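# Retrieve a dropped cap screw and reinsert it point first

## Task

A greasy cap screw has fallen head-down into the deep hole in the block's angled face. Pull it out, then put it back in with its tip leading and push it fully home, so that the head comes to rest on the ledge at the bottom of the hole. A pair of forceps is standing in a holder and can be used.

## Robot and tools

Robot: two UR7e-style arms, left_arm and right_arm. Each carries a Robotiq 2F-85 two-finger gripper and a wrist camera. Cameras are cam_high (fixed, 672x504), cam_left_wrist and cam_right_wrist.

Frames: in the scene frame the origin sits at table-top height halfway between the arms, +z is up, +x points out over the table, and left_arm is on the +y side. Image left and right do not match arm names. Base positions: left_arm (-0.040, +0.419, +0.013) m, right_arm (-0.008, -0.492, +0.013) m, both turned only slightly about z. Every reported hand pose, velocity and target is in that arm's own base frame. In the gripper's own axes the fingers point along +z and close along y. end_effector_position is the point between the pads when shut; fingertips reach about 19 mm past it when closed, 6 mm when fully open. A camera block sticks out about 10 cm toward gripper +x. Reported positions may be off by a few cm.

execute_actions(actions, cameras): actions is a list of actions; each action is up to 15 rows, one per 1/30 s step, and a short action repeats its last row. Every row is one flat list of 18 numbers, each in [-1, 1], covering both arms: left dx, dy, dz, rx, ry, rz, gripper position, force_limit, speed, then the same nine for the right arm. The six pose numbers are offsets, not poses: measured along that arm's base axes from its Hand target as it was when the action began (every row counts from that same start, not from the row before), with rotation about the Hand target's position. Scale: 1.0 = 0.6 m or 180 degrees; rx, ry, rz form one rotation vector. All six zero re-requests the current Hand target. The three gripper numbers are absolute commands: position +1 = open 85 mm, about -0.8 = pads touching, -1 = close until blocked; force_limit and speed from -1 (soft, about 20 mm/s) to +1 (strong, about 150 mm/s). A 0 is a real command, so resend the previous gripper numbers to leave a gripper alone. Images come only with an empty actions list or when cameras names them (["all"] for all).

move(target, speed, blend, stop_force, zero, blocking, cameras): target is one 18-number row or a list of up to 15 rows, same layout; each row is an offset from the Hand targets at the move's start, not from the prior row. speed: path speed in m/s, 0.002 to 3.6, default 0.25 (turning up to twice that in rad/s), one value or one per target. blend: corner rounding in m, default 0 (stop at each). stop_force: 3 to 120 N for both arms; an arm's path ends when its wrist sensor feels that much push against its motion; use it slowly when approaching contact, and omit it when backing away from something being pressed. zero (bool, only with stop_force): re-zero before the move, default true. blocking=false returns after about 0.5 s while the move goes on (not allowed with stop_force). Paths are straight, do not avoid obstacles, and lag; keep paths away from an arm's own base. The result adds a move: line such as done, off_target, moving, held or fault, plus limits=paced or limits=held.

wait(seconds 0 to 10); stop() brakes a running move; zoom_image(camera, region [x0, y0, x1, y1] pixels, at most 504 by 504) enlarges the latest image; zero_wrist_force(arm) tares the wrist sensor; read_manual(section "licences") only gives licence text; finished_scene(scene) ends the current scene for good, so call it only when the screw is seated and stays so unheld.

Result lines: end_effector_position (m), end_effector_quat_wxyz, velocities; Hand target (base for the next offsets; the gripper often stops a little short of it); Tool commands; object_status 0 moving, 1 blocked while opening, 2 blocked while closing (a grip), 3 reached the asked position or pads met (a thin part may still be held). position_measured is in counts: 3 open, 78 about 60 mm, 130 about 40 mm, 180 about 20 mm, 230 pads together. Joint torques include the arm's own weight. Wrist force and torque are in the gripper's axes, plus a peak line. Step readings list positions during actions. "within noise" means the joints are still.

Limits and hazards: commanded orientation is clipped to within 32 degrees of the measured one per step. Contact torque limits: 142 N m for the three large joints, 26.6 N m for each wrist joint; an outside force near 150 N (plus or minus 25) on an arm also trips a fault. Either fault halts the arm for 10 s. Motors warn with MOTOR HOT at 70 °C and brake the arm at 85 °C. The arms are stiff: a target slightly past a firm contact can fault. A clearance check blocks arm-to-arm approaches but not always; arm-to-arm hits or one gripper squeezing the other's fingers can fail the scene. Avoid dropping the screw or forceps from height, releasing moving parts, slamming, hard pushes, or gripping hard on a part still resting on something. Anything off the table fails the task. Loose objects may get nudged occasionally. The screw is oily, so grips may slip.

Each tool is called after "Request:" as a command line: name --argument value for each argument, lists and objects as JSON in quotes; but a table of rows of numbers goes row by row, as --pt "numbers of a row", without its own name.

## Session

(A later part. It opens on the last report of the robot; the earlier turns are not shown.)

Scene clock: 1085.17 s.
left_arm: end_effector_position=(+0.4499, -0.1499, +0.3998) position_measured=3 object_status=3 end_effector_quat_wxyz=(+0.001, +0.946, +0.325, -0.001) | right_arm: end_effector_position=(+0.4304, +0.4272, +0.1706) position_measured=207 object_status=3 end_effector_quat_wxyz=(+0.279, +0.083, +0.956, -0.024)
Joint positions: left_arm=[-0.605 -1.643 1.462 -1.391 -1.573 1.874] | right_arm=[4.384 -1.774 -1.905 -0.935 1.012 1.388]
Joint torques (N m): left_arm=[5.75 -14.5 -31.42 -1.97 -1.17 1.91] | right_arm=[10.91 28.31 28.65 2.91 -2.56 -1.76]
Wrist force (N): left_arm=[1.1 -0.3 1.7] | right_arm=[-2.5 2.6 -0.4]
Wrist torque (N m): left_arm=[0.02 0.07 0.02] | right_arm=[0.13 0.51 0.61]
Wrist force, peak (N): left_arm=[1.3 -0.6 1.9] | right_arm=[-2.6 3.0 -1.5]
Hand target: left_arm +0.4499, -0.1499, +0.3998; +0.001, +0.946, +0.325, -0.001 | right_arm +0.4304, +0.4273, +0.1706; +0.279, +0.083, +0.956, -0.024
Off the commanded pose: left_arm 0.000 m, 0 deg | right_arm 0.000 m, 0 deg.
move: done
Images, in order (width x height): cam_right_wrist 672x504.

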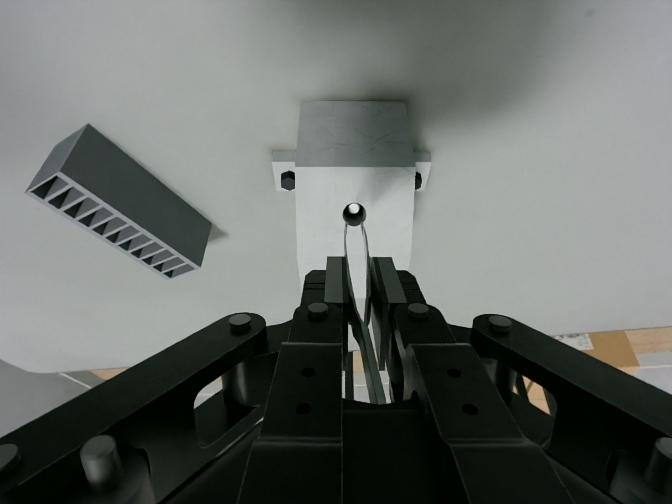

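Request:
move --target '[0,0,0,0,0,0,1,1,1,0.0135,-0.0007,-0.0212,0,0,0,-0.61,-0.5,-1]' --speed 0.04 --cameras '["cam_right_wrist"]'

Request:
zoom_image --camera "cam_right_wrist" --region '[310, 180, 400, 280]'

Scene clock: 1118.17 s.
left_arm: end_effector_position=(+0.4499, -0.1499, +0.3998) position_measured=3 object_status=3 end_effector_quat_wxyz=(+0.001, +0.946, +0.325, -0.001) | right_arm: end_effector_position=(+0.4385, +0.4268, +0.1577) position_measured=205 object_status=3 end_effector_quat_wxyz=(+0.279, +0.083, +0.957, -0.024)
Joint positions: left_arm=[-0.605 -1.643 1.462 -1.391 -1.573 1.874] | right_arm=[4.369 -1.802 -1.912 -0.892 1.013 1.37]
Joint torques (N m): left_arm=[5.5 -15.02 -31.4 -1.96 -1.28 1.74] | right_arm=[11.62 39.91 22.68 1.83 0.78 1.21]
Wrist force (N): left_arm=[1.2 -0.4 2.0] | right_arm=[-2.8 2.8 -0.2]
Wrist torque (N m): left_arm=[0.01 0.06 0.01] | right_arm=[0.18 0.55 0.70]
Wrist force, peak (N): left_arm=[1.3 -0.6 2.0] | right_arm=[-2.9 3.0 -0.5]
Hand target: left_arm +0.4499, -0.1499, +0.3998; +0.001, +0.946, +0.325, -0.001 | right_arm +0.4385, +0.4269, +0.1579; +0.279, +0.083, +0.956, -0.024
Off the commanded pose: left_arm 0.000 m, 0 deg | right_arm 0.000 m, 0 deg.
move: done
Images, in order (width x height): cam_right_wrist 672x504.

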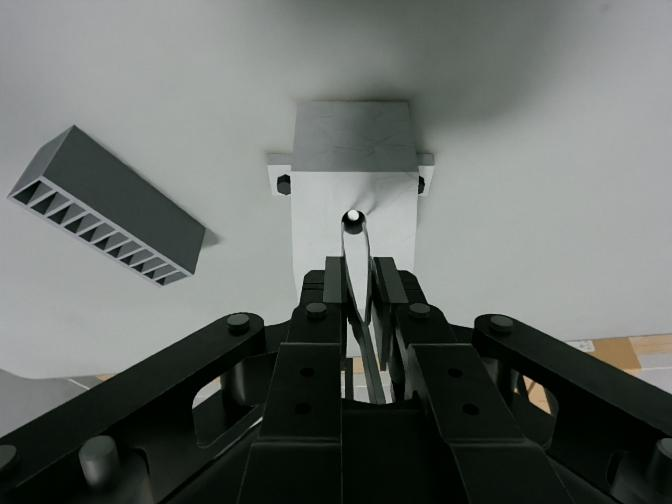

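Scaled by 5.040 from the camera's 672x504 image, which has a finer 960x720 frame.

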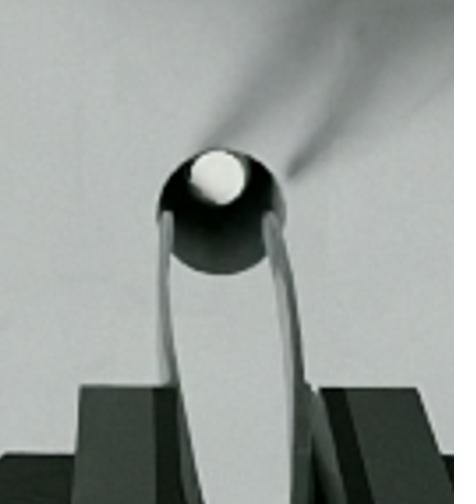

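Request:
move --target '[0,0,0,0,0,0,1,1,1,0,0,0,0,0,0,-0.635,-0.5,-1]' --speed 0.04

Request:
move --target '[0,0,0,0,0,0,1,1,1,0.0082,-0.0007,-0.0105,0,0,0,-0.615,-0.5,-1]' --speed 0.03 --cameras '["cam_right_wrist"]'

Request:
zoom_image --camera "cam_right_wrist" --region '[310, 180, 400, 280]'

Scene clock: 1158.23 s.
left_arm: end_effector_position=(+0.4499, -0.1499, +0.3998) position_measured=3 object_status=3 end_effector_quat_wxyz=(+0.001, +0.946, +0.325, -0.001) | right_arm: end_effector_position=(+0.4385, +0.4269, +0.1579) position_measured=208 object_status=3 end_effector_quat_wxyz=(+0.279, +0.083, +0.956, -0.024)
Joint positions: left_arm=[-0.605 -1.643 1.462 -1.391 -1.573 1.874] | right_arm=[4.369 -1.802 -1.912 -0.892 1.013 1.37]
Joint torques (N m): left_arm=[5.5 -14.99 -31.14 -2.17 -1.28 1.75] | right_arm=[10.91 39.8 28.04 3.12 -3.44 1.34]
Wrist force (N): left_arm=[1.3 -0.5 1.7] | right_arm=[-2.7 2.6 -0.3]
Wrist torque (N m): left_arm=[-0.01 0.04 0.01] | right_arm=[0.13 0.55 0.67]
Wrist force, peak (N): left_arm=[1.2 -0.5 2.0] | right_arm=[-2.9 2.7 -0.5]
Hand target: left_arm +0.4499, -0.1499, +0.3998; +0.001, +0.946, +0.325, -0.001 | right_arm +0.4385, +0.4269, +0.1579; +0.279, +0.083, +0.956, -0.024
Off the commanded pose: left_arm 0.000 m, 0 deg | right_arm 0.000 m, 0 deg.
move: done

Scene clock: 1158.97 s.
left_arm: end_effector_position=(+0.4499, -0.1499, +0.3998) position_measured=3 object_status=3 end_effector_quat_wxyz=(+0.001, +0.946, +0.325, -0.001) | right_arm: end_effector_position=(+0.4435, +0.4264, +0.1515) position_measured=206 object_status=3 end_effector_quat_wxyz=(+0.279, +0.083, +0.956, -0.024)
Joint positions: left_arm=[-0.605 -1.643 1.462 -1.391 -1.573 1.874] | right_arm=[4.36 -1.817 -1.913 -0.87 1.014 1.36]
Joint torques (N m): left_arm=[5.08 -15.28 -31.17 -2.15 -1.21 1.71] | right_arm=[5.5 40.06 13.92 1.25 0.97 0.8]
Wrist force (N): left_arm=[1.2 -0.5 1.8] | right_arm=[-2.6 2.7 -0.2]
Wrist torque (N m): left_arm=[-0.02 0.05 0.01] | right_arm=[0.16 0.52 0.70]
Wrist force, peak (N): left_arm=[1.3 -0.6 1.9] | right_arm=[-2.7 2.9 -0.2]
Hand target: left_arm +0.4499, -0.1499, +0.3998; +0.001, +0.946, +0.325, -0.001 | right_arm +0.4434, +0.4265, +0.1516; +0.279, +0.083, +0.956, -0.024
Off the commanded pose: left_arm 0.000 m, 0 deg | right_arm 0.000 m, 0 deg.
move: done
Images, in order (width x height): cam_right_wrist 672x504.

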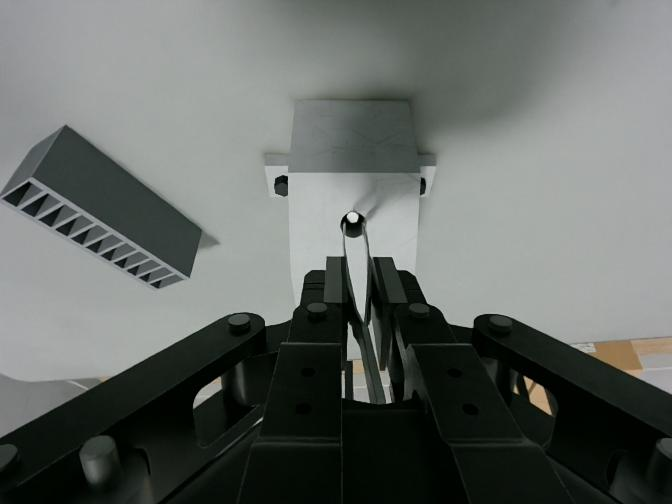

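Scaled by 5.040 from the camera's 672x504 image, which has a finer 960x720 frame.

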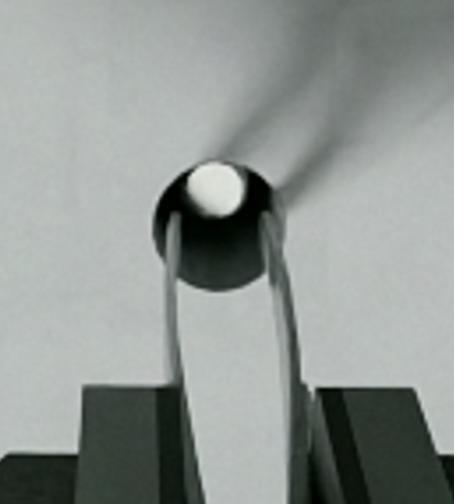

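Request:
move --target '[0,0,0,0,0,0,1,1,1,0.0088,-0.0015,-0.0141,0,0,0,-0.615,-0.5,-1]' --speed 0.03 --stop_force 8 --cameras '["cam_right_wrist"]'

Request:
zoom_image --camera "cam_right_wrist" --region '[310, 180, 400, 280]'

Scene clock: 1178.63 s.
left_arm: end_effector_position=(+0.4499, -0.1499, +0.3998) position_measured=3 object_status=3 end_effector_quat_wxyz=(+0.001, +0.946, +0.325, -0.001) | right_arm: end_effector_position=(+0.4487, +0.4256, +0.1431) position_measured=206 object_status=3 end_effector_quat_wxyz=(+0.279, +0.083, +0.956, -0.024)
Joint positions: left_arm=[-0.605 -1.643 1.462 -1.391 -1.573 1.874] | right_arm=[4.35 -1.834 -1.918 -0.842 1.015 1.348]
Joint torques (N m): left_arm=[5.59 -14.96 -30.27 -2.08 -1.4 1.58] | right_arm=[10.83 40.47 27.84 1.46 -1.02 1.49]
Wrist force (N): left_arm=[1.2 -0.5 1.7] | right_arm=[-2.5 2.5 -0.4]
Wrist torque (N m): left_arm=[-0.01 0.05 0.01] | right_arm=[0.13 0.50 0.69]
Wrist force, peak (N): left_arm=[1.3 -0.6 2.1] | right_arm=[-3.0 2.7 0.0]
Hand target: left_arm +0.4499, -0.1499, +0.3998; +0.001, +0.946, +0.325, -0.001 | right_arm +0.4487, +0.4256, +0.1431; +0.279, +0.083, +0.956, -0.024
Off the commanded pose: left_arm 0.000 m, 0 deg | right_arm 0.000 m, 0 deg.
move: done
Images, in order (width x height): cam_right_wrist 672x504.

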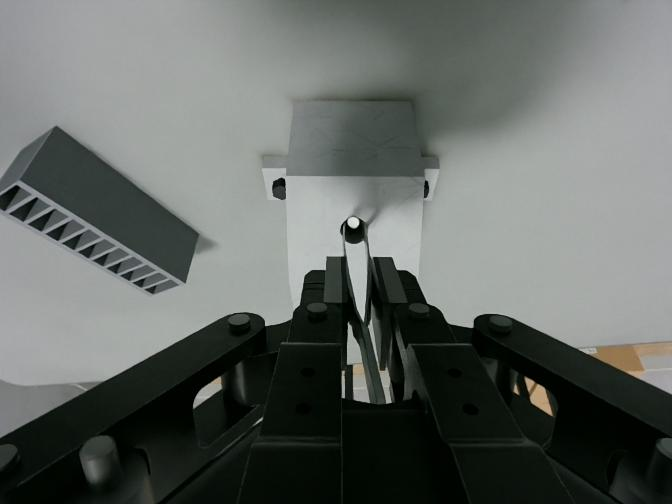

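Scaled by 5.040 from the camera's 672x504 image, which has a finer 960x720 frame.

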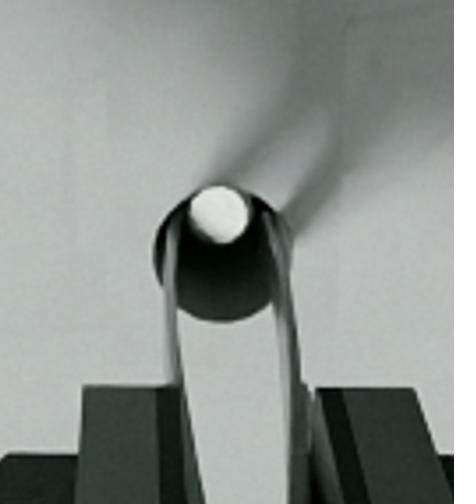

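Request:
move --target '[0,0,0,0,0,0,1,1,1,0.0088,-0.0015,-0.0141,0,0,0,-0.615,-0.5,-1]' --speed 0.02 --stop_force 8 --cameras '["cam_right_wrist"]'

Request:
zoom_image --camera "cam_right_wrist" --region '[310, 180, 400, 280]'

Scene clock: 1190.97 s.
left_arm: end_effector_position=(+0.4499, -0.1499, +0.3998) position_measured=3 object_status=3 end_effector_quat_wxyz=(+0.001, +0.946, +0.325, -0.001) | right_arm: end_effector_position=(+0.4539, +0.4247, +0.1347) position_measured=206 object_status=3 end_effector_quat_wxyz=(+0.279, +0.083, +0.956, -0.024)
Joint positions: left_arm=[-0.605 -1.643 1.462 -1.391 -1.573 1.874] | right_arm=[4.34 -1.852 -1.921 -0.814 1.016 1.337]
Joint torques (N m): left_arm=[6.1 -14.64 -30.2 -2.17 -1.24 1.59] | right_arm=[10.78 41.15 27.65 1.57 -1.06 1.45]
Wrist force (N): left_arm=[1.1 -0.5 2.0] | right_arm=[-2.8 2.6 -0.3]
Wrist torque (N m): left_arm=[-0.01 0.06 0.01] | right_arm=[0.14 0.53 0.70]
Wrist force, peak (N): left_arm=[1.4 -0.5 2.0] | right_arm=[-2.7 3.2 -0.1]
Hand target: left_arm +0.4499, -0.1499, +0.3998; +0.001, +0.946, +0.325, -0.001 | right_arm +0.4539, +0.4247, +0.1347; +0.279, +0.083, +0.956, -0.024
Off the commanded pose: left_arm 0.000 m, 0 deg | right_arm 0.000 m, 0 deg.
move: done
Images, in order (width x height): cam_right_wrist 672x504.

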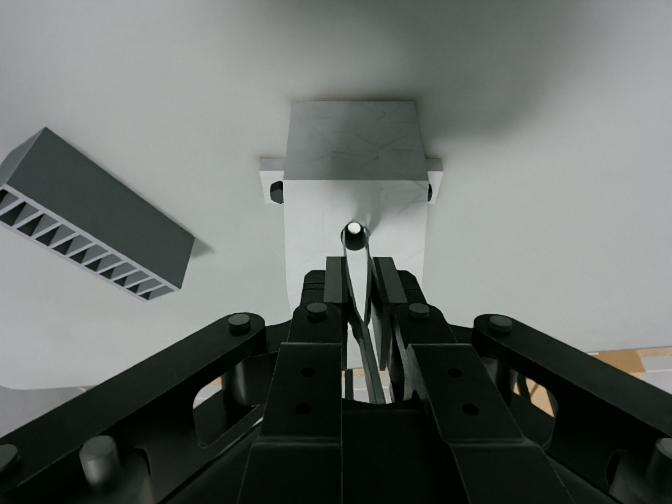

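Scaled by 5.040 from the camera's 672x504 image, which has a finer 960x720 frame.

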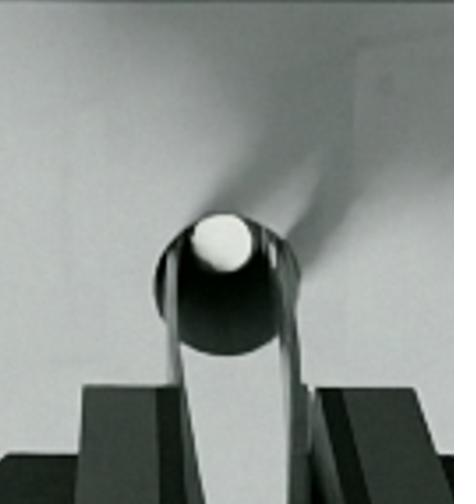

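Request:
move --target '[0,0,0,0,0,0,1,1,1,0.0044,-0.0008,-0.007,0,0,0,-0.615,-0.5,-1]' --speed 0.02 --stop_force 6

Request:
move --target '[0,0,0,0,0,0,1,1,1,0,0,0,0,0,0,-1,-1,-1]' --speed 0.02 --cameras '["cam_right_wrist"]'

Request:
zoom_image --camera "cam_right_wrist" --region '[310, 180, 400, 280]'

Scene clock: 1210.40 s.
left_arm: end_effector_position=(+0.4499, -0.1499, +0.3998) position_measured=3 object_status=3 end_effector_quat_wxyz=(+0.001, +0.946, +0.325, -0.001) | right_arm: end_effector_position=(+0.4566, +0.4242, +0.1305) position_measured=206 object_status=3 end_effector_quat_wxyz=(+0.279, +0.083, +0.956, -0.024)
Joint positions: left_arm=[-0.605 -1.643 1.462 -1.391 -1.573 1.874] | right_arm=[4.336 -1.861 -1.923 -0.8 1.017 1.331]
Joint torques (N m): left_arm=[5.4 -15.26 -30.35 -2.2 -1.26 1.53] | right_arm=[10.76 41.69 22.61 1.59 0.18 0.99]
Wrist force (N): left_arm=[1.1 -0.5 1.8] | right_arm=[-2.6 3.0 -0.2]
Wrist torque (N m): left_arm=[-0.02 0.06 0.02] | right_arm=[0.19 0.49 0.70]
Wrist force, peak (N): left_arm=[1.3 -0.5 2.1] | right_arm=[-2.8 3.0 0.0]
Hand target: left_arm +0.4499, -0.1499, +0.3998; +0.001, +0.946, +0.325, -0.001 | right_arm +0.4566, +0.4242, +0.1305; +0.279, +0.083, +0.956, -0.024
Off the commanded pose: left_arm 0.000 m, 0 deg | right_arm 0.000 m, 0 deg.
move: done

Scene clock: 1210.90 s.
left_arm: end_effector_position=(+0.4499, -0.1499, +0.3998) position_measured=3 object_status=3 end_effector_quat_wxyz=(+0.001, +0.946, +0.325, -0.001) | right_arm: end_effector_position=(+0.4566, +0.4242, +0.1305) position_measured=214 object_status=2 end_effector_quat_wxyz=(+0.279, +0.083, +0.956, -0.024)
Joint positions: left_arm=[-0.605 -1.643 1.462 -1.391 -1.573 1.874] | right_arm=[4.336 -1.861 -1.923 -0.8 1.017 1.331]
Joint torques (N m): left_arm=[5.65 -14.75 -30.14 -2.27 -1.27 1.37] | right_arm=[10.92 41.63 26.36 1.65 -0.35 1.05]
Wrist force (N): left_arm=[1.1 -0.7 1.8] | right_arm=[-2.3 3.0 -0.1]
Wrist torque (N m): left_arm=[-0.04 0.07 0.02] | right_arm=[0.21 0.47 0.70]
Wrist force, peak (N): left_arm=[1.2 -0.4 1.9] | right_arm=[-2.7 3.0 -0.2]
Hand target: left_arm +0.4499, -0.1499, +0.3998; +0.001, +0.946, +0.325, -0.001 | right_arm +0.4566, +0.4242, +0.1305; +0.279, +0.083, +0.956, -0.024
Off the commanded pose: left_arm 0.000 m, 0 deg | right_arm 0.000 m, 0 deg.
move: done
Images, in order (width x height): cam_right_wrist 672x504.

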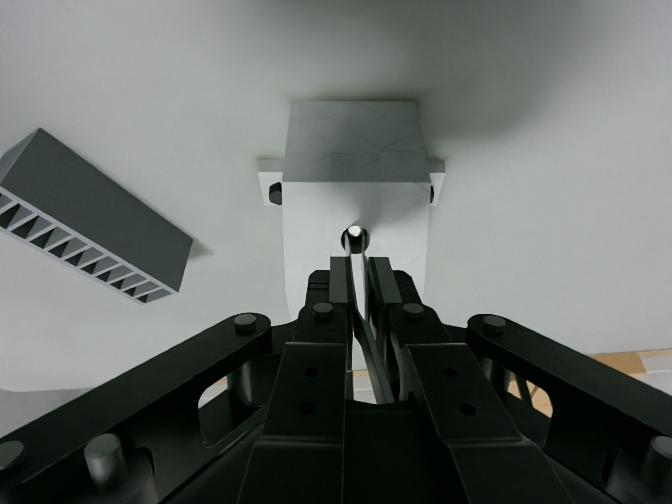

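Scaled by 5.040 from the camera's 672x504 image, which has a finer 960x720 frame.

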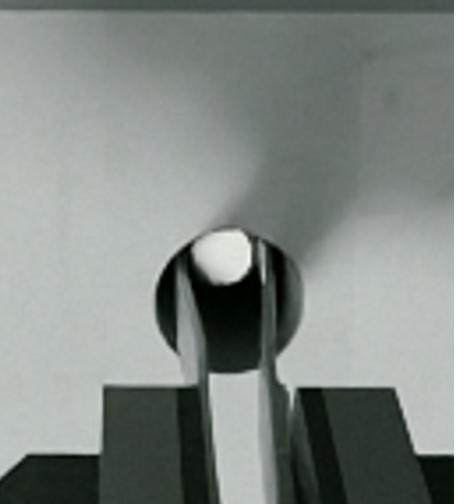

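Request:
move --target '[0,0,0,0,0,0,1,1,1,-0.022,0.0038,0.0351,0,0,0,-1,-1,-1]' --speed 0.03 --cameras '["cam_right_wrist"]'

Request:
zoom_image --camera "cam_right_wrist" --region '[310, 180, 400, 280]'

Scene clock: 1220.20 s.
left_arm: end_effector_position=(+0.4499, -0.1499, +0.3998) position_measured=3 object_status=3 end_effector_quat_wxyz=(+0.001, +0.946, +0.325, -0.001) | right_arm: end_effector_position=(+0.4433, +0.4266, +0.1517) position_measured=214 object_status=2 end_effector_quat_wxyz=(+0.279, +0.083, +0.956, -0.024) end_effector_velocity=(+0.001, +0.002, +0.000) end_effector_angular_velocity=(+0.005, -0.001, +0.002)
Joint positions: left_arm=[-0.605 -1.643 1.462 -1.391 -1.573 1.874] | right_arm=[4.361 -1.816 -1.913 -0.87 1.014 1.36]
Joint velocities: left_arm=[within noise] | right_arm=[-0.001 -0.003 0.002 0.007 0 -0.003]
Joint torques (N m): left_arm=[5.99 -15.24 -29.82 -2.09 -1.25 1.27] | right_arm=[-11.61 16.47 18.56 4.25 -3 -1.39]
Wrist force (N): left_arm=[1.2 -0.6 1.7] | right_arm=[-2.6 2.6 -0.2]
Wrist torque (N m): left_arm=[-0.04 0.05 0.02] | right_arm=[0.16 0.53 0.58]
Wrist force, peak (N): left_arm=[1.3 -0.5 2.0] | right_arm=[-2.7 3.2 -0.2]
Hand target: left_arm +0.4499, -0.1499, +0.3998; +0.001, +0.946, +0.325, -0.001 | right_arm +0.4434, +0.4265, +0.1515; +0.279, +0.083, +0.956, -0.024
Off the commanded pose: left_arm 0.000 m, 0 deg | right_arm 0.000 m, 0 deg.
move: done
Images, in order (width x height): cam_right_wrist 672x504.

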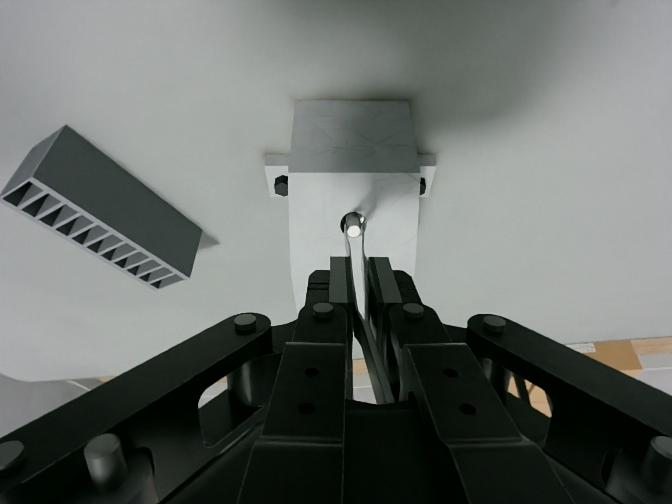

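Scaled by 5.040 from the camera's 672x504 image, which has a finer 960x720 frame.

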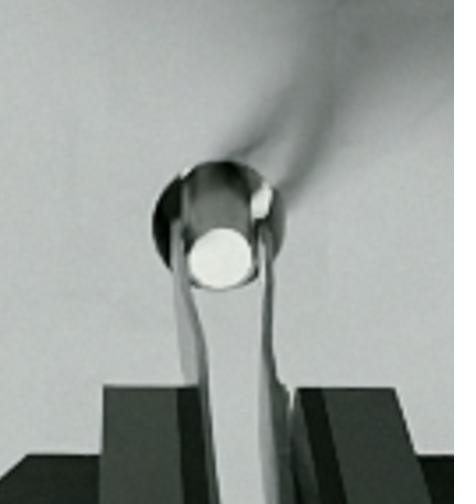

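Request:
move --target '[0,0,0,0,0,0,1,1,1,-0.0529,0.0092,0.0843,0,0,0,-1,-1,-1]' --speed 0.05 --cameras '["cam_right_wrist"]'

Request:
zoom_image --camera "cam_right_wrist" --region '[280, 120, 420, 280]'

Scene clock: 1228.57 s.
left_arm: end_effector_position=(+0.4499, -0.1499, +0.3998) position_measured=3 object_status=3 end_effector_quat_wxyz=(+0.001, +0.946, +0.325, -0.001) | right_arm: end_effector_position=(+0.4116, +0.4322, +0.2023) position_measured=214 object_status=2 end_effector_quat_wxyz=(+0.279, +0.083, +0.956, -0.024)
Joint positions: left_arm=[-0.605 -1.643 1.462 -1.391 -1.573 1.874] | right_arm=[4.421 -1.721 -1.873 -1.044 1.008 1.432]
Joint torques (N m): left_arm=[5.52 -15.31 -29.71 -2.19 -1.29 1.22] | right_arm=[-13.12 16.46 11.86 4.6 -2.66 -2.03]
Wrist force (N): left_arm=[1.1 -0.4 1.9] | right_arm=[-2.5 3.0 -0.2]
Wrist torque (N m): left_arm=[0.00 0.07 0.01] | right_arm=[0.21 0.49 0.66]
Wrist force, peak (N): left_arm=[1.4 -0.5 2.0] | right_arm=[-2.7 3.0 -0.3]
Hand target: left_arm +0.4499, -0.1499, +0.3998; +0.001, +0.946, +0.325, -0.001 | right_arm +0.4116, +0.4320, +0.2021; +0.279, +0.083, +0.956, -0.024
Off the commanded pose: left_arm 0.000 m, 0 deg | right_arm 0.000 m, 0 deg.
move: done
Images, in order (width x height): cam_right_wrist 672x504.

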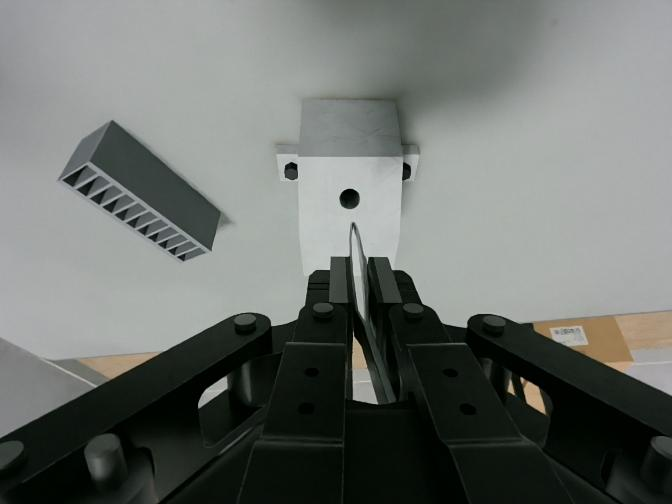

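Scaled by 3.150 from the camera's 672x504 image, which has a finer 960x720 frame.

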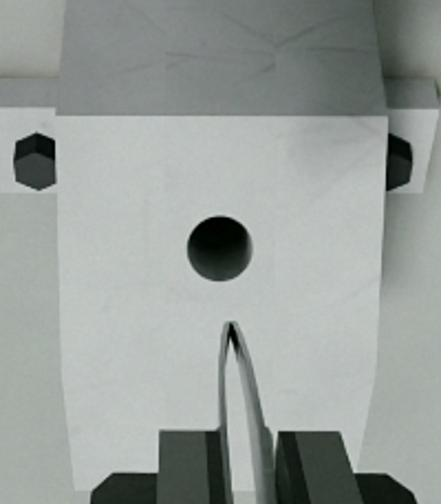

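Request:
move --target '[0,0,0,0,0,0,1,1,1,0,0,0,0,0,0,-0.615,-0.5,-1]' --speed 0.05

Request:
move --target '[0,0,0,0,0,0,1,1,1,0.0370,-0.0064,-0.0590,0,0,0,-0.615,-0.5,-1]' --speed 0.06 --cameras '["cam_right_wrist"]'

Request:
zoom_image --camera "cam_right_wrist" --region '[310, 180, 400, 280]'

Scene clock: 1246.40 s.
left_arm: end_effector_position=(+0.4499, -0.1499, +0.3998) position_measured=3 object_status=3 end_effector_quat_wxyz=(+0.001, +0.946, +0.325, -0.001) | right_arm: end_effector_position=(+0.4116, +0.4320, +0.2021) position_measured=206 object_status=3 end_effector_quat_wxyz=(+0.279, +0.083, +0.956, -0.024)
Joint positions: left_arm=[-0.605 -1.643 1.462 -1.391 -1.573 1.874] | right_arm=[4.421 -1.721 -1.873 -1.044 1.008 1.432]
Joint torques (N m): left_arm=[6.25 -15.52 -28.58 -2.19 -1.3 1.16] | right_arm=[-12.67 16.27 12.9 2.53 1.3 -1.76]
Wrist force (N): left_arm=[1.2 -0.5 1.8] | right_arm=[-2.3 2.7 -0.4]
Wrist torque (N m): left_arm=[-0.02 0.05 0.02] | right_arm=[0.16 0.47 0.66]
Wrist force, peak (N): left_arm=[1.1 -0.6 2.2] | right_arm=[-2.7 3.1 -0.3]
Hand target: left_arm +0.4499, -0.1499, +0.3998; +0.001, +0.946, +0.325, -0.001 | right_arm +0.4116, +0.4320, +0.2021; +0.279, +0.083, +0.956, -0.024
Off the commanded pose: left_arm 0.000 m, 0 deg | right_arm 0.000 m, 0 deg.
move: done

Scene clock: 1247.50 s.
left_arm: end_effector_position=(+0.4499, -0.1499, +0.3998) position_measured=3 object_status=3 end_effector_quat_wxyz=(+0.001, +0.946, +0.325, -0.001) | right_arm: end_effector_position=(+0.4339, +0.4281, +0.1666) position_measured=206 object_status=3 end_effector_quat_wxyz=(+0.279, +0.083, +0.957, -0.024)
Joint positions: left_arm=[-0.605 -1.643 1.462 -1.391 -1.573 1.874] | right_arm=[4.378 -1.786 -1.904 -0.922 1.012 1.381]
Joint torques (N m): left_arm=[5.67 -14.91 -28.36 -2.39 -1.26 1.19] | right_arm=[10.88 36.49 28.86 3.2 -0.11 1.28]
Wrist force (N): left_arm=[1.1 -0.5 1.7] | right_arm=[-2.4 2.7 -0.3]
Wrist torque (N m): left_arm=[-0.01 0.06 0.01] | right_arm=[0.15 0.48 0.60]
Wrist force, peak (N): left_arm=[1.2 -0.6 2.0] | right_arm=[-2.5 2.9 -1.2]
Hand target: left_arm +0.4499, -0.1499, +0.3998; +0.001, +0.946, +0.325, -0.001 | right_arm +0.4338, +0.4282, +0.1667; +0.279, +0.083, +0.956, -0.024
Off the commanded pose: left_arm 0.000 m, 0 deg | right_arm 0.000 m, 0 deg.
move: done
Images, in order (width x height): cam_right_wrist 672x504.

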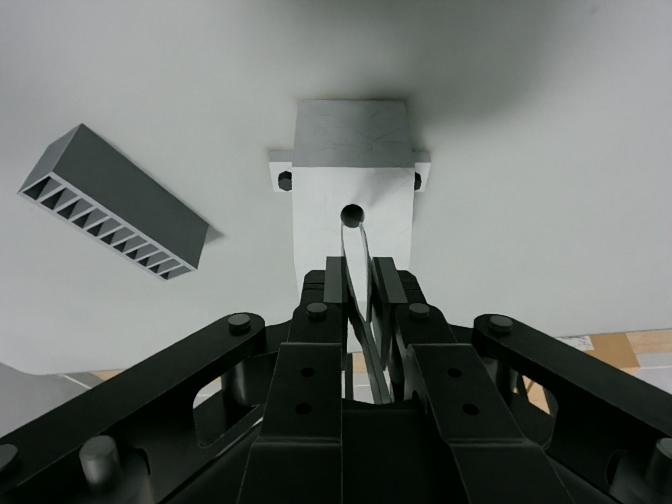

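Scaled by 5.040 from the camera's 672x504 image, which has a finer 960x720 frame.

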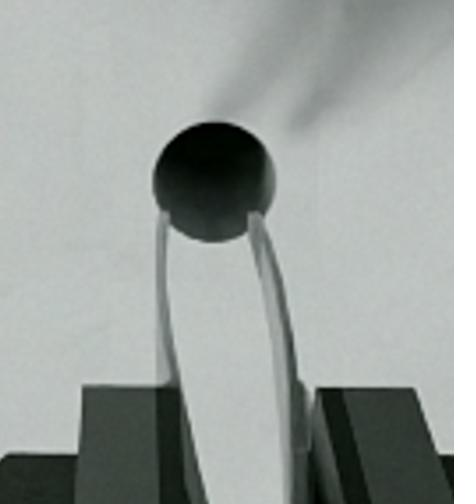

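Request:
wait --seconds 0.1 --cameras '["all"]'

Request:
zoom_image --camera "cam_high" --region '[230, 180, 500, 400]'

Scene clock: 1262.77 s.
left_arm: end_effector_position=(+0.4499, -0.1499, +0.3998) position_measured=3 object_status=3 end_effector_quat_wxyz=(+0.001, +0.946, +0.325, -0.001) | right_arm: end_effector_position=(+0.4338, +0.4282, +0.1667) position_measured=206 object_status=3 end_effector_quat_wxyz=(+0.279, +0.083, +0.956, -0.024)
Joint positions: left_arm=[-0.605 -1.643 1.462 -1.391 -1.573 1.874] | right_arm=[4.378 -1.786 -1.904 -0.921 1.012 1.381]
Joint torques (N m): left_arm=[5.13 -14.75 -28.58 -2.26 -1.28 1.1] | right_arm=[10.97 39.56 28.56 4.3 -3.41 0.65]
Wrist force (N): left_arm=[1.3 -0.4 1.6] | right_arm=[-2.5 2.7 -0.4]
Wrist torque (N m): left_arm=[0.00 0.02 0.01] | right_arm=[0.16 0.51 0.61]
Wrist force, peak (N): left_arm=[1.3 -0.6 2.0] | right_arm=[-2.8 2.8 -0.1]
Hand target: left_arm +0.4499, -0.1499, +0.3998; +0.001, +0.946, +0.325, -0.001 | right_arm +0.4338, +0.4282, +0.1667; +0.279, +0.083, +0.956, -0.024
Tool commands: left_gripper/position=+1.0 left_gripper/force_limit=+1.0 left_gripper/speed=+1.0 right_gripper/position=-0.615 right_gripper/force_limit=-0.5 right_gripper/speed=-1.0
Off the commanded pose: left_arm 0.000 m, 0 deg | right_arm 0.000 m, 0 deg.
wait: 0.10 s; at rest from the start

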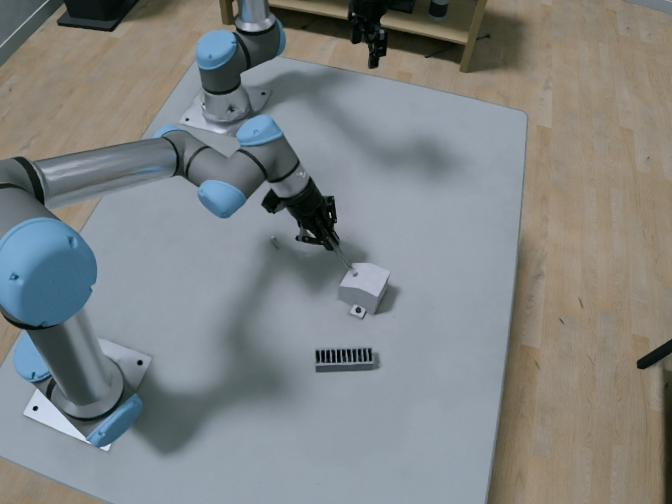

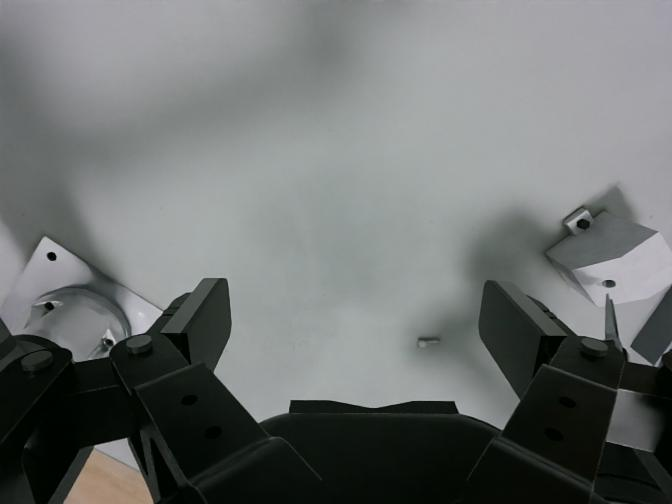

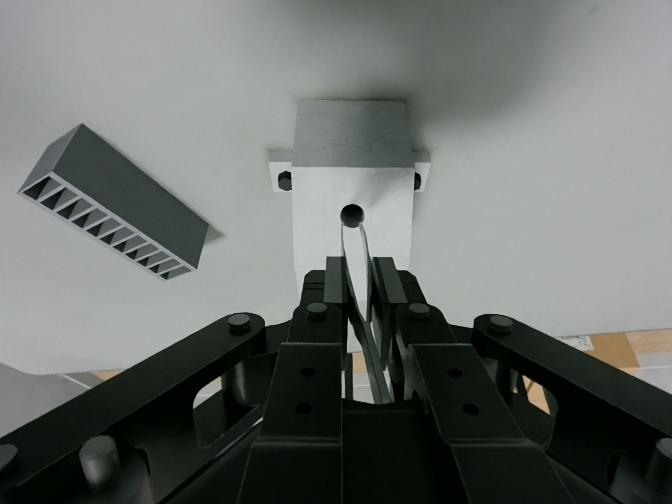

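Scaled by 1.867 from the camera's 672x504 image, which has a finer 960x720 frame.

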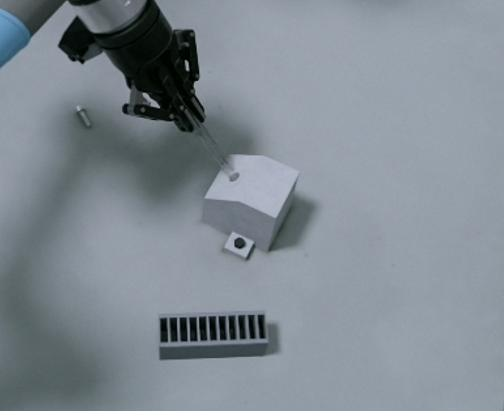

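Request:
zoom_image --camera "cam_left_wrist" --region '[395, 315, 460, 370]'

Request:
zoom_image --camera "cam_high" --region '[255, 222, 295, 262]'

Scaled by 7.754 from the camera's 672x504 image, which has a finer 960x720 frame.

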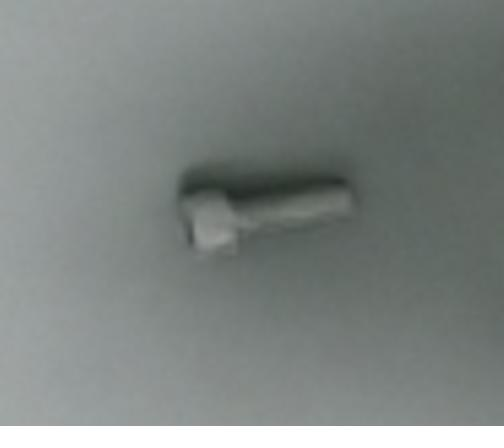

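Scaled by 12.600 from the camera's 672x504 image, which has a finer 960x720 frame.

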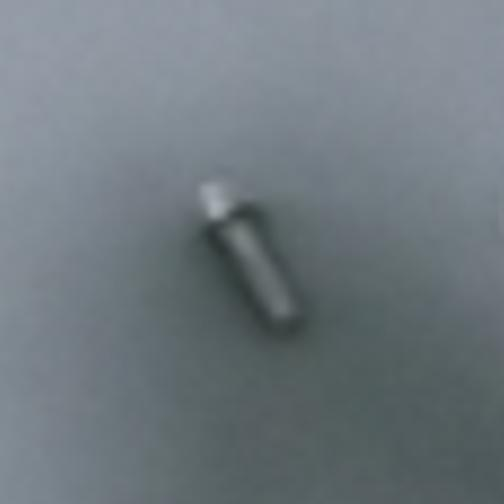

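Request:
move --pt "0 0 0 0 0 0 1 1 1 -0.055 0.0 0.1 0 0 0 -0.615 -0.5 -1" --pt "0 0 0 0 0 0 1 1 1 0.027 -0.46 0.25 0 0 0 -0.615 -0.5 -1" --speed '[0.15,0.3]' --blend '[0.03,0]'

Scene clock: 1378.97 s.
left_arm: end_effector_position=(+0.4499, -0.1499, +0.3998) position_measured=3 object_status=3 end_effector_quat_wxyz=(+0.001, +0.946, +0.325, -0.001) | right_arm: end_effector_position=(+0.4500, +0.1523, +0.3167) position_measured=206 object_status=3 end_effector_quat_wxyz=(+0.279, +0.083, +0.957, -0.024)
Joint positions: left_arm=[-0.605 -1.643 1.462 -1.391 -1.573 1.874] | right_arm=[4.032 -1.213 -2.073 -1.126 1.082 0.988]
Joint torques (N m): left_arm=[5.04 -15.36 -28.23 -2.32 -1.29 0.93] | right_arm=[-11.73 17.3 31.75 1.82 -2.51 -1.68]
Wrist force (N): left_arm=[1.3 -0.4 1.7] | right_arm=[-2.3 3.1 -0.1]
Wrist torque (N m): left_arm=[0.01 0.02 0.01] | right_arm=[0.23 0.50 0.63]
Wrist force, peak (N): left_arm=[1.3 -0.5 2.0] | right_arm=[-1.3 4.9 -1.6]
Hand target: left_arm +0.4499, -0.1499, +0.3998; +0.001, +0.946, +0.325, -0.001 | right_arm +0.4500, +0.1522, +0.3167; +0.279, +0.083, +0.956, -0.024
Off the commanded pose: left_arm 0.000 m, 0 deg | right_arm 0.000 m, 0 deg.
move: done

Request:
move --target '[-0.230,-0.467,-0.40,0,0,-0.4356,1,1,1,0,0,0,0,0,0,-0.615,-0.5,-1]' --speed 0.35 --cameras '["cam_left_wrist","cam_high"]'

Scene clock: 1395.77 s.
left_arm: end_effector_position=(+0.3119, -0.4300, +0.1599) position_measured=3 object_status=3 end_effector_quat_wxyz=(+0.000, +0.938, -0.346, -0.001) | right_arm: end_effector_position=(+0.4500, +0.1522, +0.3167) position_measured=206 object_status=3 end_effector_quat_wxyz=(+0.279, +0.083, +0.956, -0.024)
Joint positions: left_arm=[-1.196 -1.43 1.868 -2.008 -1.573 2.652] | right_arm=[4.032 -1.213 -2.073 -1.126 1.082 0.988]
Joint torques (N m): left_arm=[-5.08 -21.28 -33.86 -3.83 -1.21 2.13] | right_arm=[-12.73 19.13 31.67 2.59 1.47 -1.7]
Wrist force (N): left_arm=[1.0 -0.5 2.0] | right_arm=[-2.2 3.1 -0.5]
Wrist torque (N m): left_arm=[-0.02 0.08 0.17] | right_arm=[0.25 0.48 0.64]
Wrist force, peak (N): left_arm=[1.2 0.9 3.7] | right_arm=[-2.3 3.5 -0.3]
Hand target: left_arm +0.3119, -0.4301, +0.1598; +0.000, +0.938, -0.346, -0.001 | right_arm +0.4500, +0.1522, +0.3167; +0.279, +0.083, +0.956, -0.024
Off the commanded pose: left_arm 0.000 m, 0 deg | right_arm 0.000 m, 0 deg.
move: done
Images, in order (width x height): cam_high 672x504, cam_left_wrist 672x504.

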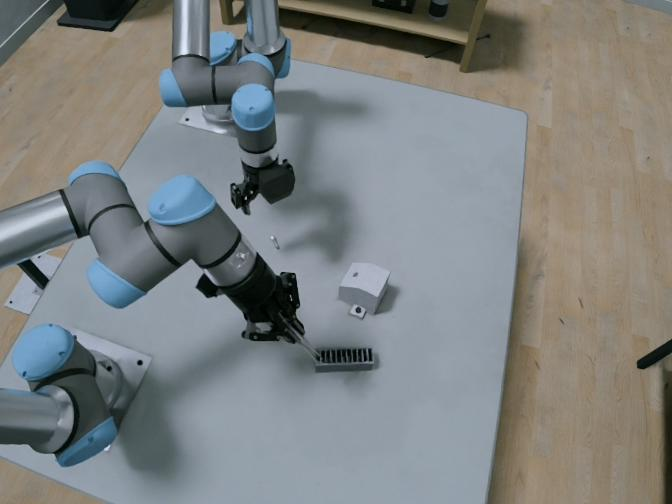

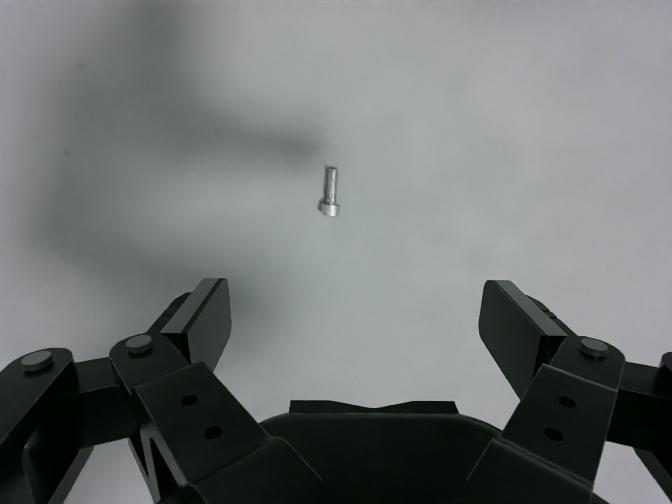

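Request:
zoom_image --camera "cam_left_wrist" --region '[295, 150, 365, 230]'

Scaled by 6.300 from the camera's 672x504 image, which has a finer 960x720 frame.

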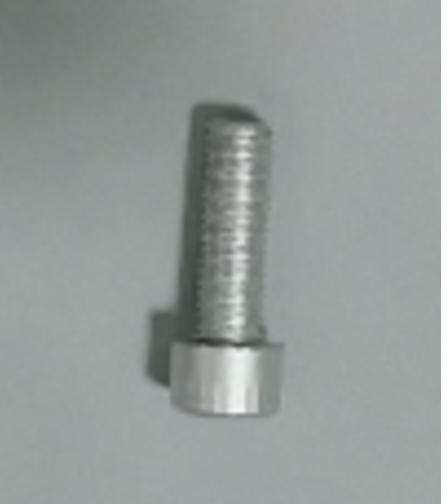

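Request:
move --pt "0.147 -0.033 0.15 -0.0543 -0.2257 -0.3028 1 1 1 0 0 0 0 0 0 -0.615 -0.5 -1" --pt "0.319 -0.0672 -0.0573 -0.0543 -0.2257 -0.3028 1 1 1 0 0 0 0 0 0 -0.615 -0.5 -1" --speed 0.3 --blend '[0.03,0]' --cameras '["cam_left_wrist"]'

Scene clock: 1676.30 s.
left_arm: end_effector_position=(+0.5032, -0.4704, +0.1255) position_measured=3 object_status=3 end_effector_quat_wxyz=(+0.040, -0.620, +0.706, -0.340) | right_arm: end_effector_position=(+0.4500, +0.1522, +0.3167) position_measured=206 object_status=3 end_effector_quat_wxyz=(+0.279, +0.083, +0.956, -0.024)
Joint positions: left_arm=[-1.015 -1.164 2.008 -3.093 -1.39 3.89] | right_arm=[4.032 -1.213 -2.073 -1.126 1.082 0.988]
Joint torques (N m): left_arm=[6.62 -26.41 -16.16 -4.96 -0.48 -0.47] | right_arm=[-12.14 18.76 31.57 3.48 1.4 -1.53]
Wrist force (N): left_arm=[1.0 0.5 1.6] | right_arm=[-2.1 2.7 -0.3]
Wrist torque (N m): left_arm=[0.11 -0.03 0.11] | right_arm=[0.18 0.47 0.63]
Wrist force, peak (N): left_arm=[-0.3 0.3 4.9] | right_arm=[-2.5 3.3 -0.2]
Hand target: left_arm +0.5033, -0.4704, +0.1254; +0.040, -0.620, +0.706, -0.340 | right_arm +0.4500, +0.1522, +0.3167; +0.279, +0.083, +0.956, -0.024
Off the commanded pose: left_arm 0.000 m, 0 deg | right_arm 0.000 m, 0 deg.
move: done
Images, in order (width x height): cam_left_wrist 672x504.

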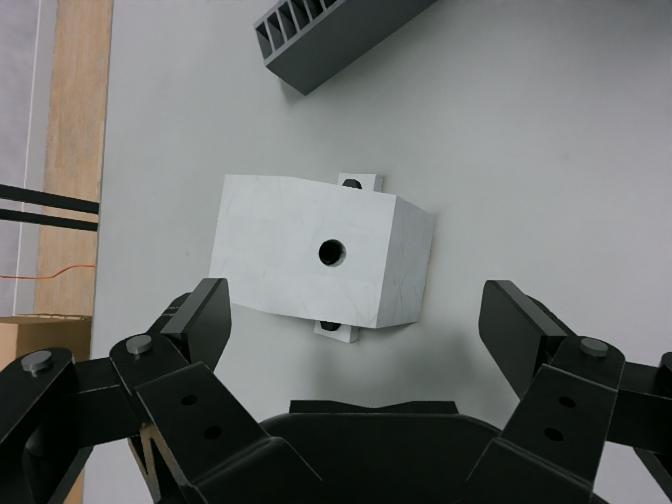

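Request:
zoom_image --camera "cam_left_wrist" --region '[312, 232, 352, 272]'

Scaled by 12.600 from the camera's 672x504 image, which has a finer 960x720 frame.

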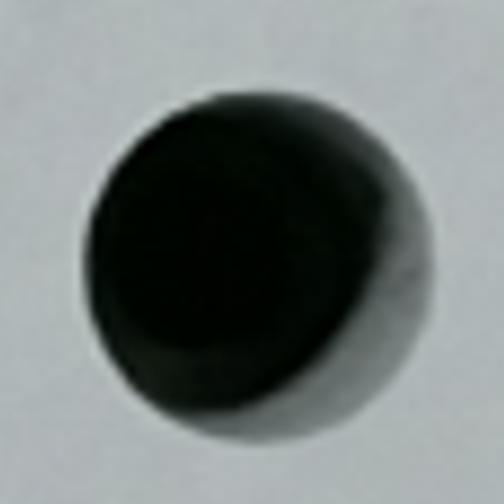

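Request:
move --pt "-0.089 0.034 0.158 0.0206 0.0783 0.1016 1 1 1 0 0 0 0 0 0 -0.615 -0.5 -1" --pt "-0.2982 0.0725 -0.009 0.0588 0.2238 0.2902 1 1 1 0 0 0 0 0 0 -0.615 -0.5 -1" --speed 0.3 --blend '[0.04,0]' --cameras '["cam_left_wrist"]'

Request:
move --target '[0,0,0,0,0,0,-0.405,0,0,0,0,0,0,0,0,-0.615,-0.5,-1]' --speed 0.3 --cameras '["cam_left_wrist"]'

Scene clock: 1946.87 s.
left_arm: end_effector_position=(+0.3243, -0.4269, +0.1199) position_measured=3 object_status=3 end_effector_quat_wxyz=(+0.000, +0.931, -0.366, -0.001) end_effector_velocity=(-0.001, -0.001, +0.001) end_effector_angular_velocity=(-0.003, +0.002, +0.005) | right_arm: end_effector_position=(+0.4500, +0.1522, +0.3167) position_measured=206 object_status=3 end_effector_quat_wxyz=(+0.279, +0.083, +0.956, -0.024)
Joint positions: left_arm=[-1.171 -1.372 1.913 -2.111 -1.573 2.719] | right_arm=[4.032 -1.213 -2.073 -1.126 1.082 0.988]
Joint velocities: left_arm=[0 -0.001 -0.001 0 -0.003 -0.005] | right_arm=[within noise]
Joint torques (N m): left_arm=[6.26 -39.35 -32.87 -2.96 -1.24 -2.26] | right_arm=[-12.33 18.09 31.76 3.47 1.43 -1.55]
Wrist force (N): left_arm=[1.0 -0.8 1.8] | right_arm=[-2.1 3.2 -0.4]
Wrist torque (N m): left_arm=[-0.06 0.06 0.02] | right_arm=[0.26 0.47 0.65]
Wrist force, peak (N): left_arm=[0.0 0.9 3.5] | right_arm=[-2.2 3.4 -0.2]
Hand target: left_arm +0.3243, -0.4269, +0.1200; +0.000, +0.931, -0.365, -0.001 | right_arm +0.4500, +0.1522, +0.3167; +0.279, +0.083, +0.956, -0.024
Off the commanded pose: left_arm 0.000 m, 0 deg | right_arm 0.000 m, 0 deg.
move: done
Images, in order (width x height): cam_left_wrist 672x504.

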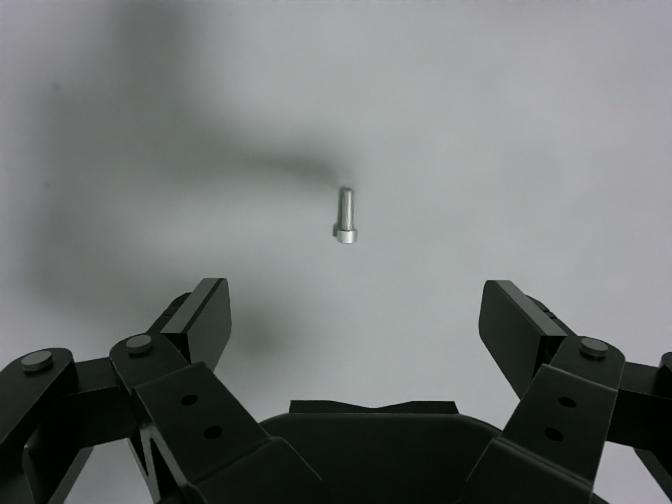

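Scene clock: 1948.03 s.
left_arm: end_effector_position=(+0.3243, -0.4269, +0.1200) position_measured=180 object_status=0 end_effector_quat_wxyz=(+0.000, +0.931, -0.365, -0.001) | right_arm: end_effector_position=(+0.4500, +0.1522, +0.3167) position_measured=206 object_status=3 end_effector_quat_wxyz=(+0.279, +0.083, +0.956, -0.024)
Joint positions: left_arm=[-1.171 -1.372 1.913 -2.111 -1.573 2.718] | right_arm=[4.032 -1.213 -2.073 -1.126 1.082 0.988]
Joint torques (N m): left_arm=[6.49 -40.01 -33.66 -1.67 -1.17 -2.33] | right_arm=[-11.75 17.55 31.24 3.38 1.34 -1.46]
Wrist force (N): left_arm=[1.1 -0.6 1.9] | right_arm=[-2.3 3.2 -0.2]
Wrist torque (N m): left_arm=[-0.03 0.05 0.09] | right_arm=[0.25 0.51 0.64]
Wrist force, peak (N): left_arm=[1.2 -0.8 2.0] | right_arm=[-2.4 3.2 -0.3]
Hand target: left_arm +0.3243, -0.4269, +0.1200; +0.000, +0.931, -0.365, -0.001 | right_arm +0.4500, +0.1522, +0.3167; +0.279, +0.083, +0.956, -0.024
Off the commanded pose: left_arm 0.000 m, 0 deg | right_arm 0.000 m, 0 deg.
move: done
Images, in order (width x height): cam_left_wrist 672x504.

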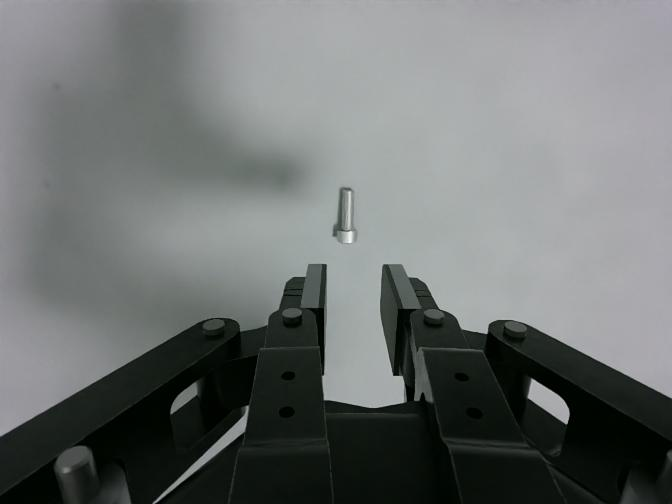

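Request:
execute_actions --actions '[]' --cameras '["all"]'

Scene clock: 1990.70 s.
left_arm: end_effector_position=(+0.3243, -0.4269, +0.1200) position_measured=180 object_status=3 end_effector_quat_wxyz=(+0.000, +0.931, -0.365, -0.001) | right_arm: end_effector_position=(+0.4500, +0.1522, +0.3167) position_measured=206 object_status=3 end_effector_quat_wxyz=(+0.279, +0.083, +0.956, -0.024)
Joint positions: left_arm=[-1.171 -1.372 1.913 -2.111 -1.573 2.718] | right_arm=[4.032 -1.213 -2.073 -1.126 1.082 0.988]
Joint velocities: within noise
Joint torques (N m): left_arm=[5.47 -39.02 -32.9 -1.9 -0.99 -2.12] | right_arm=[-11.69 17 31.43 3.41 1.27 -1.44]
Wrist force (N): left_arm=[1.2 -0.7 1.8] | right_arm=[-2.3 3.3 -0.2]
Wrist torque (N m): left_arm=[-0.05 0.04 0.10] | right_arm=[0.27 0.51 0.64]
Wrist force, peak (N): left_arm=[1.3 -0.8 2.0] | right_arm=[-2.4 3.4 -0.2]
Hand target: left_arm +0.3243, -0.4269, +0.1200; +0.000, +0.931, -0.365, -0.001 | right_arm +0.4500, +0.1522, +0.3167; +0.279, +0.083, +0.956, -0.024
Tool commands: left_gripper/position=-0.405 left_gripper/force_limit=+0.0 left_gripper/speed=+0.0 right_gripper/position=-0.615 right_gripper/force_limit=-0.5 right_gripper/speed=-1.0
Off the commanded pose: left_arm 0.000 m, 0 deg | right_arm 0.000 m, 0 deg.

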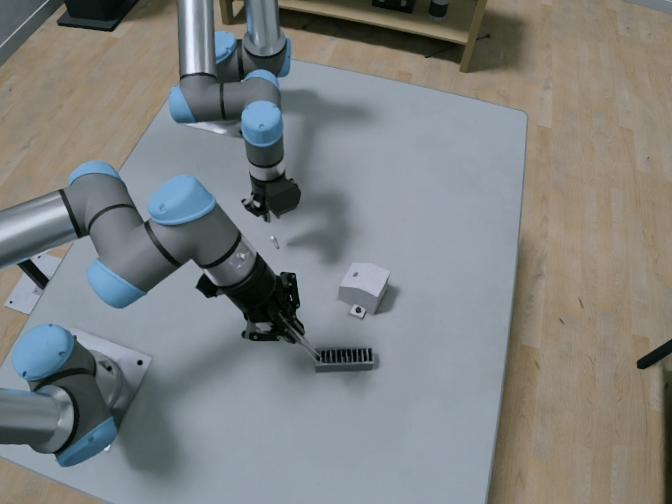

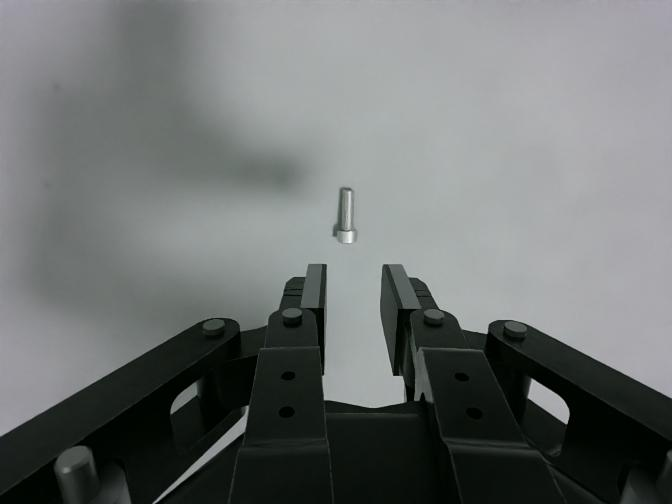

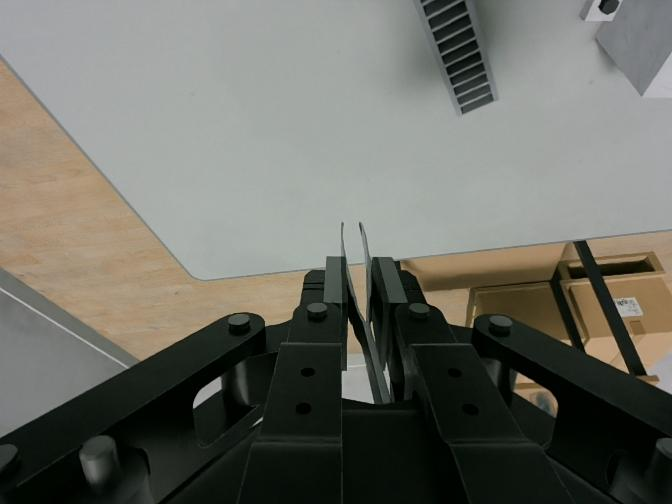

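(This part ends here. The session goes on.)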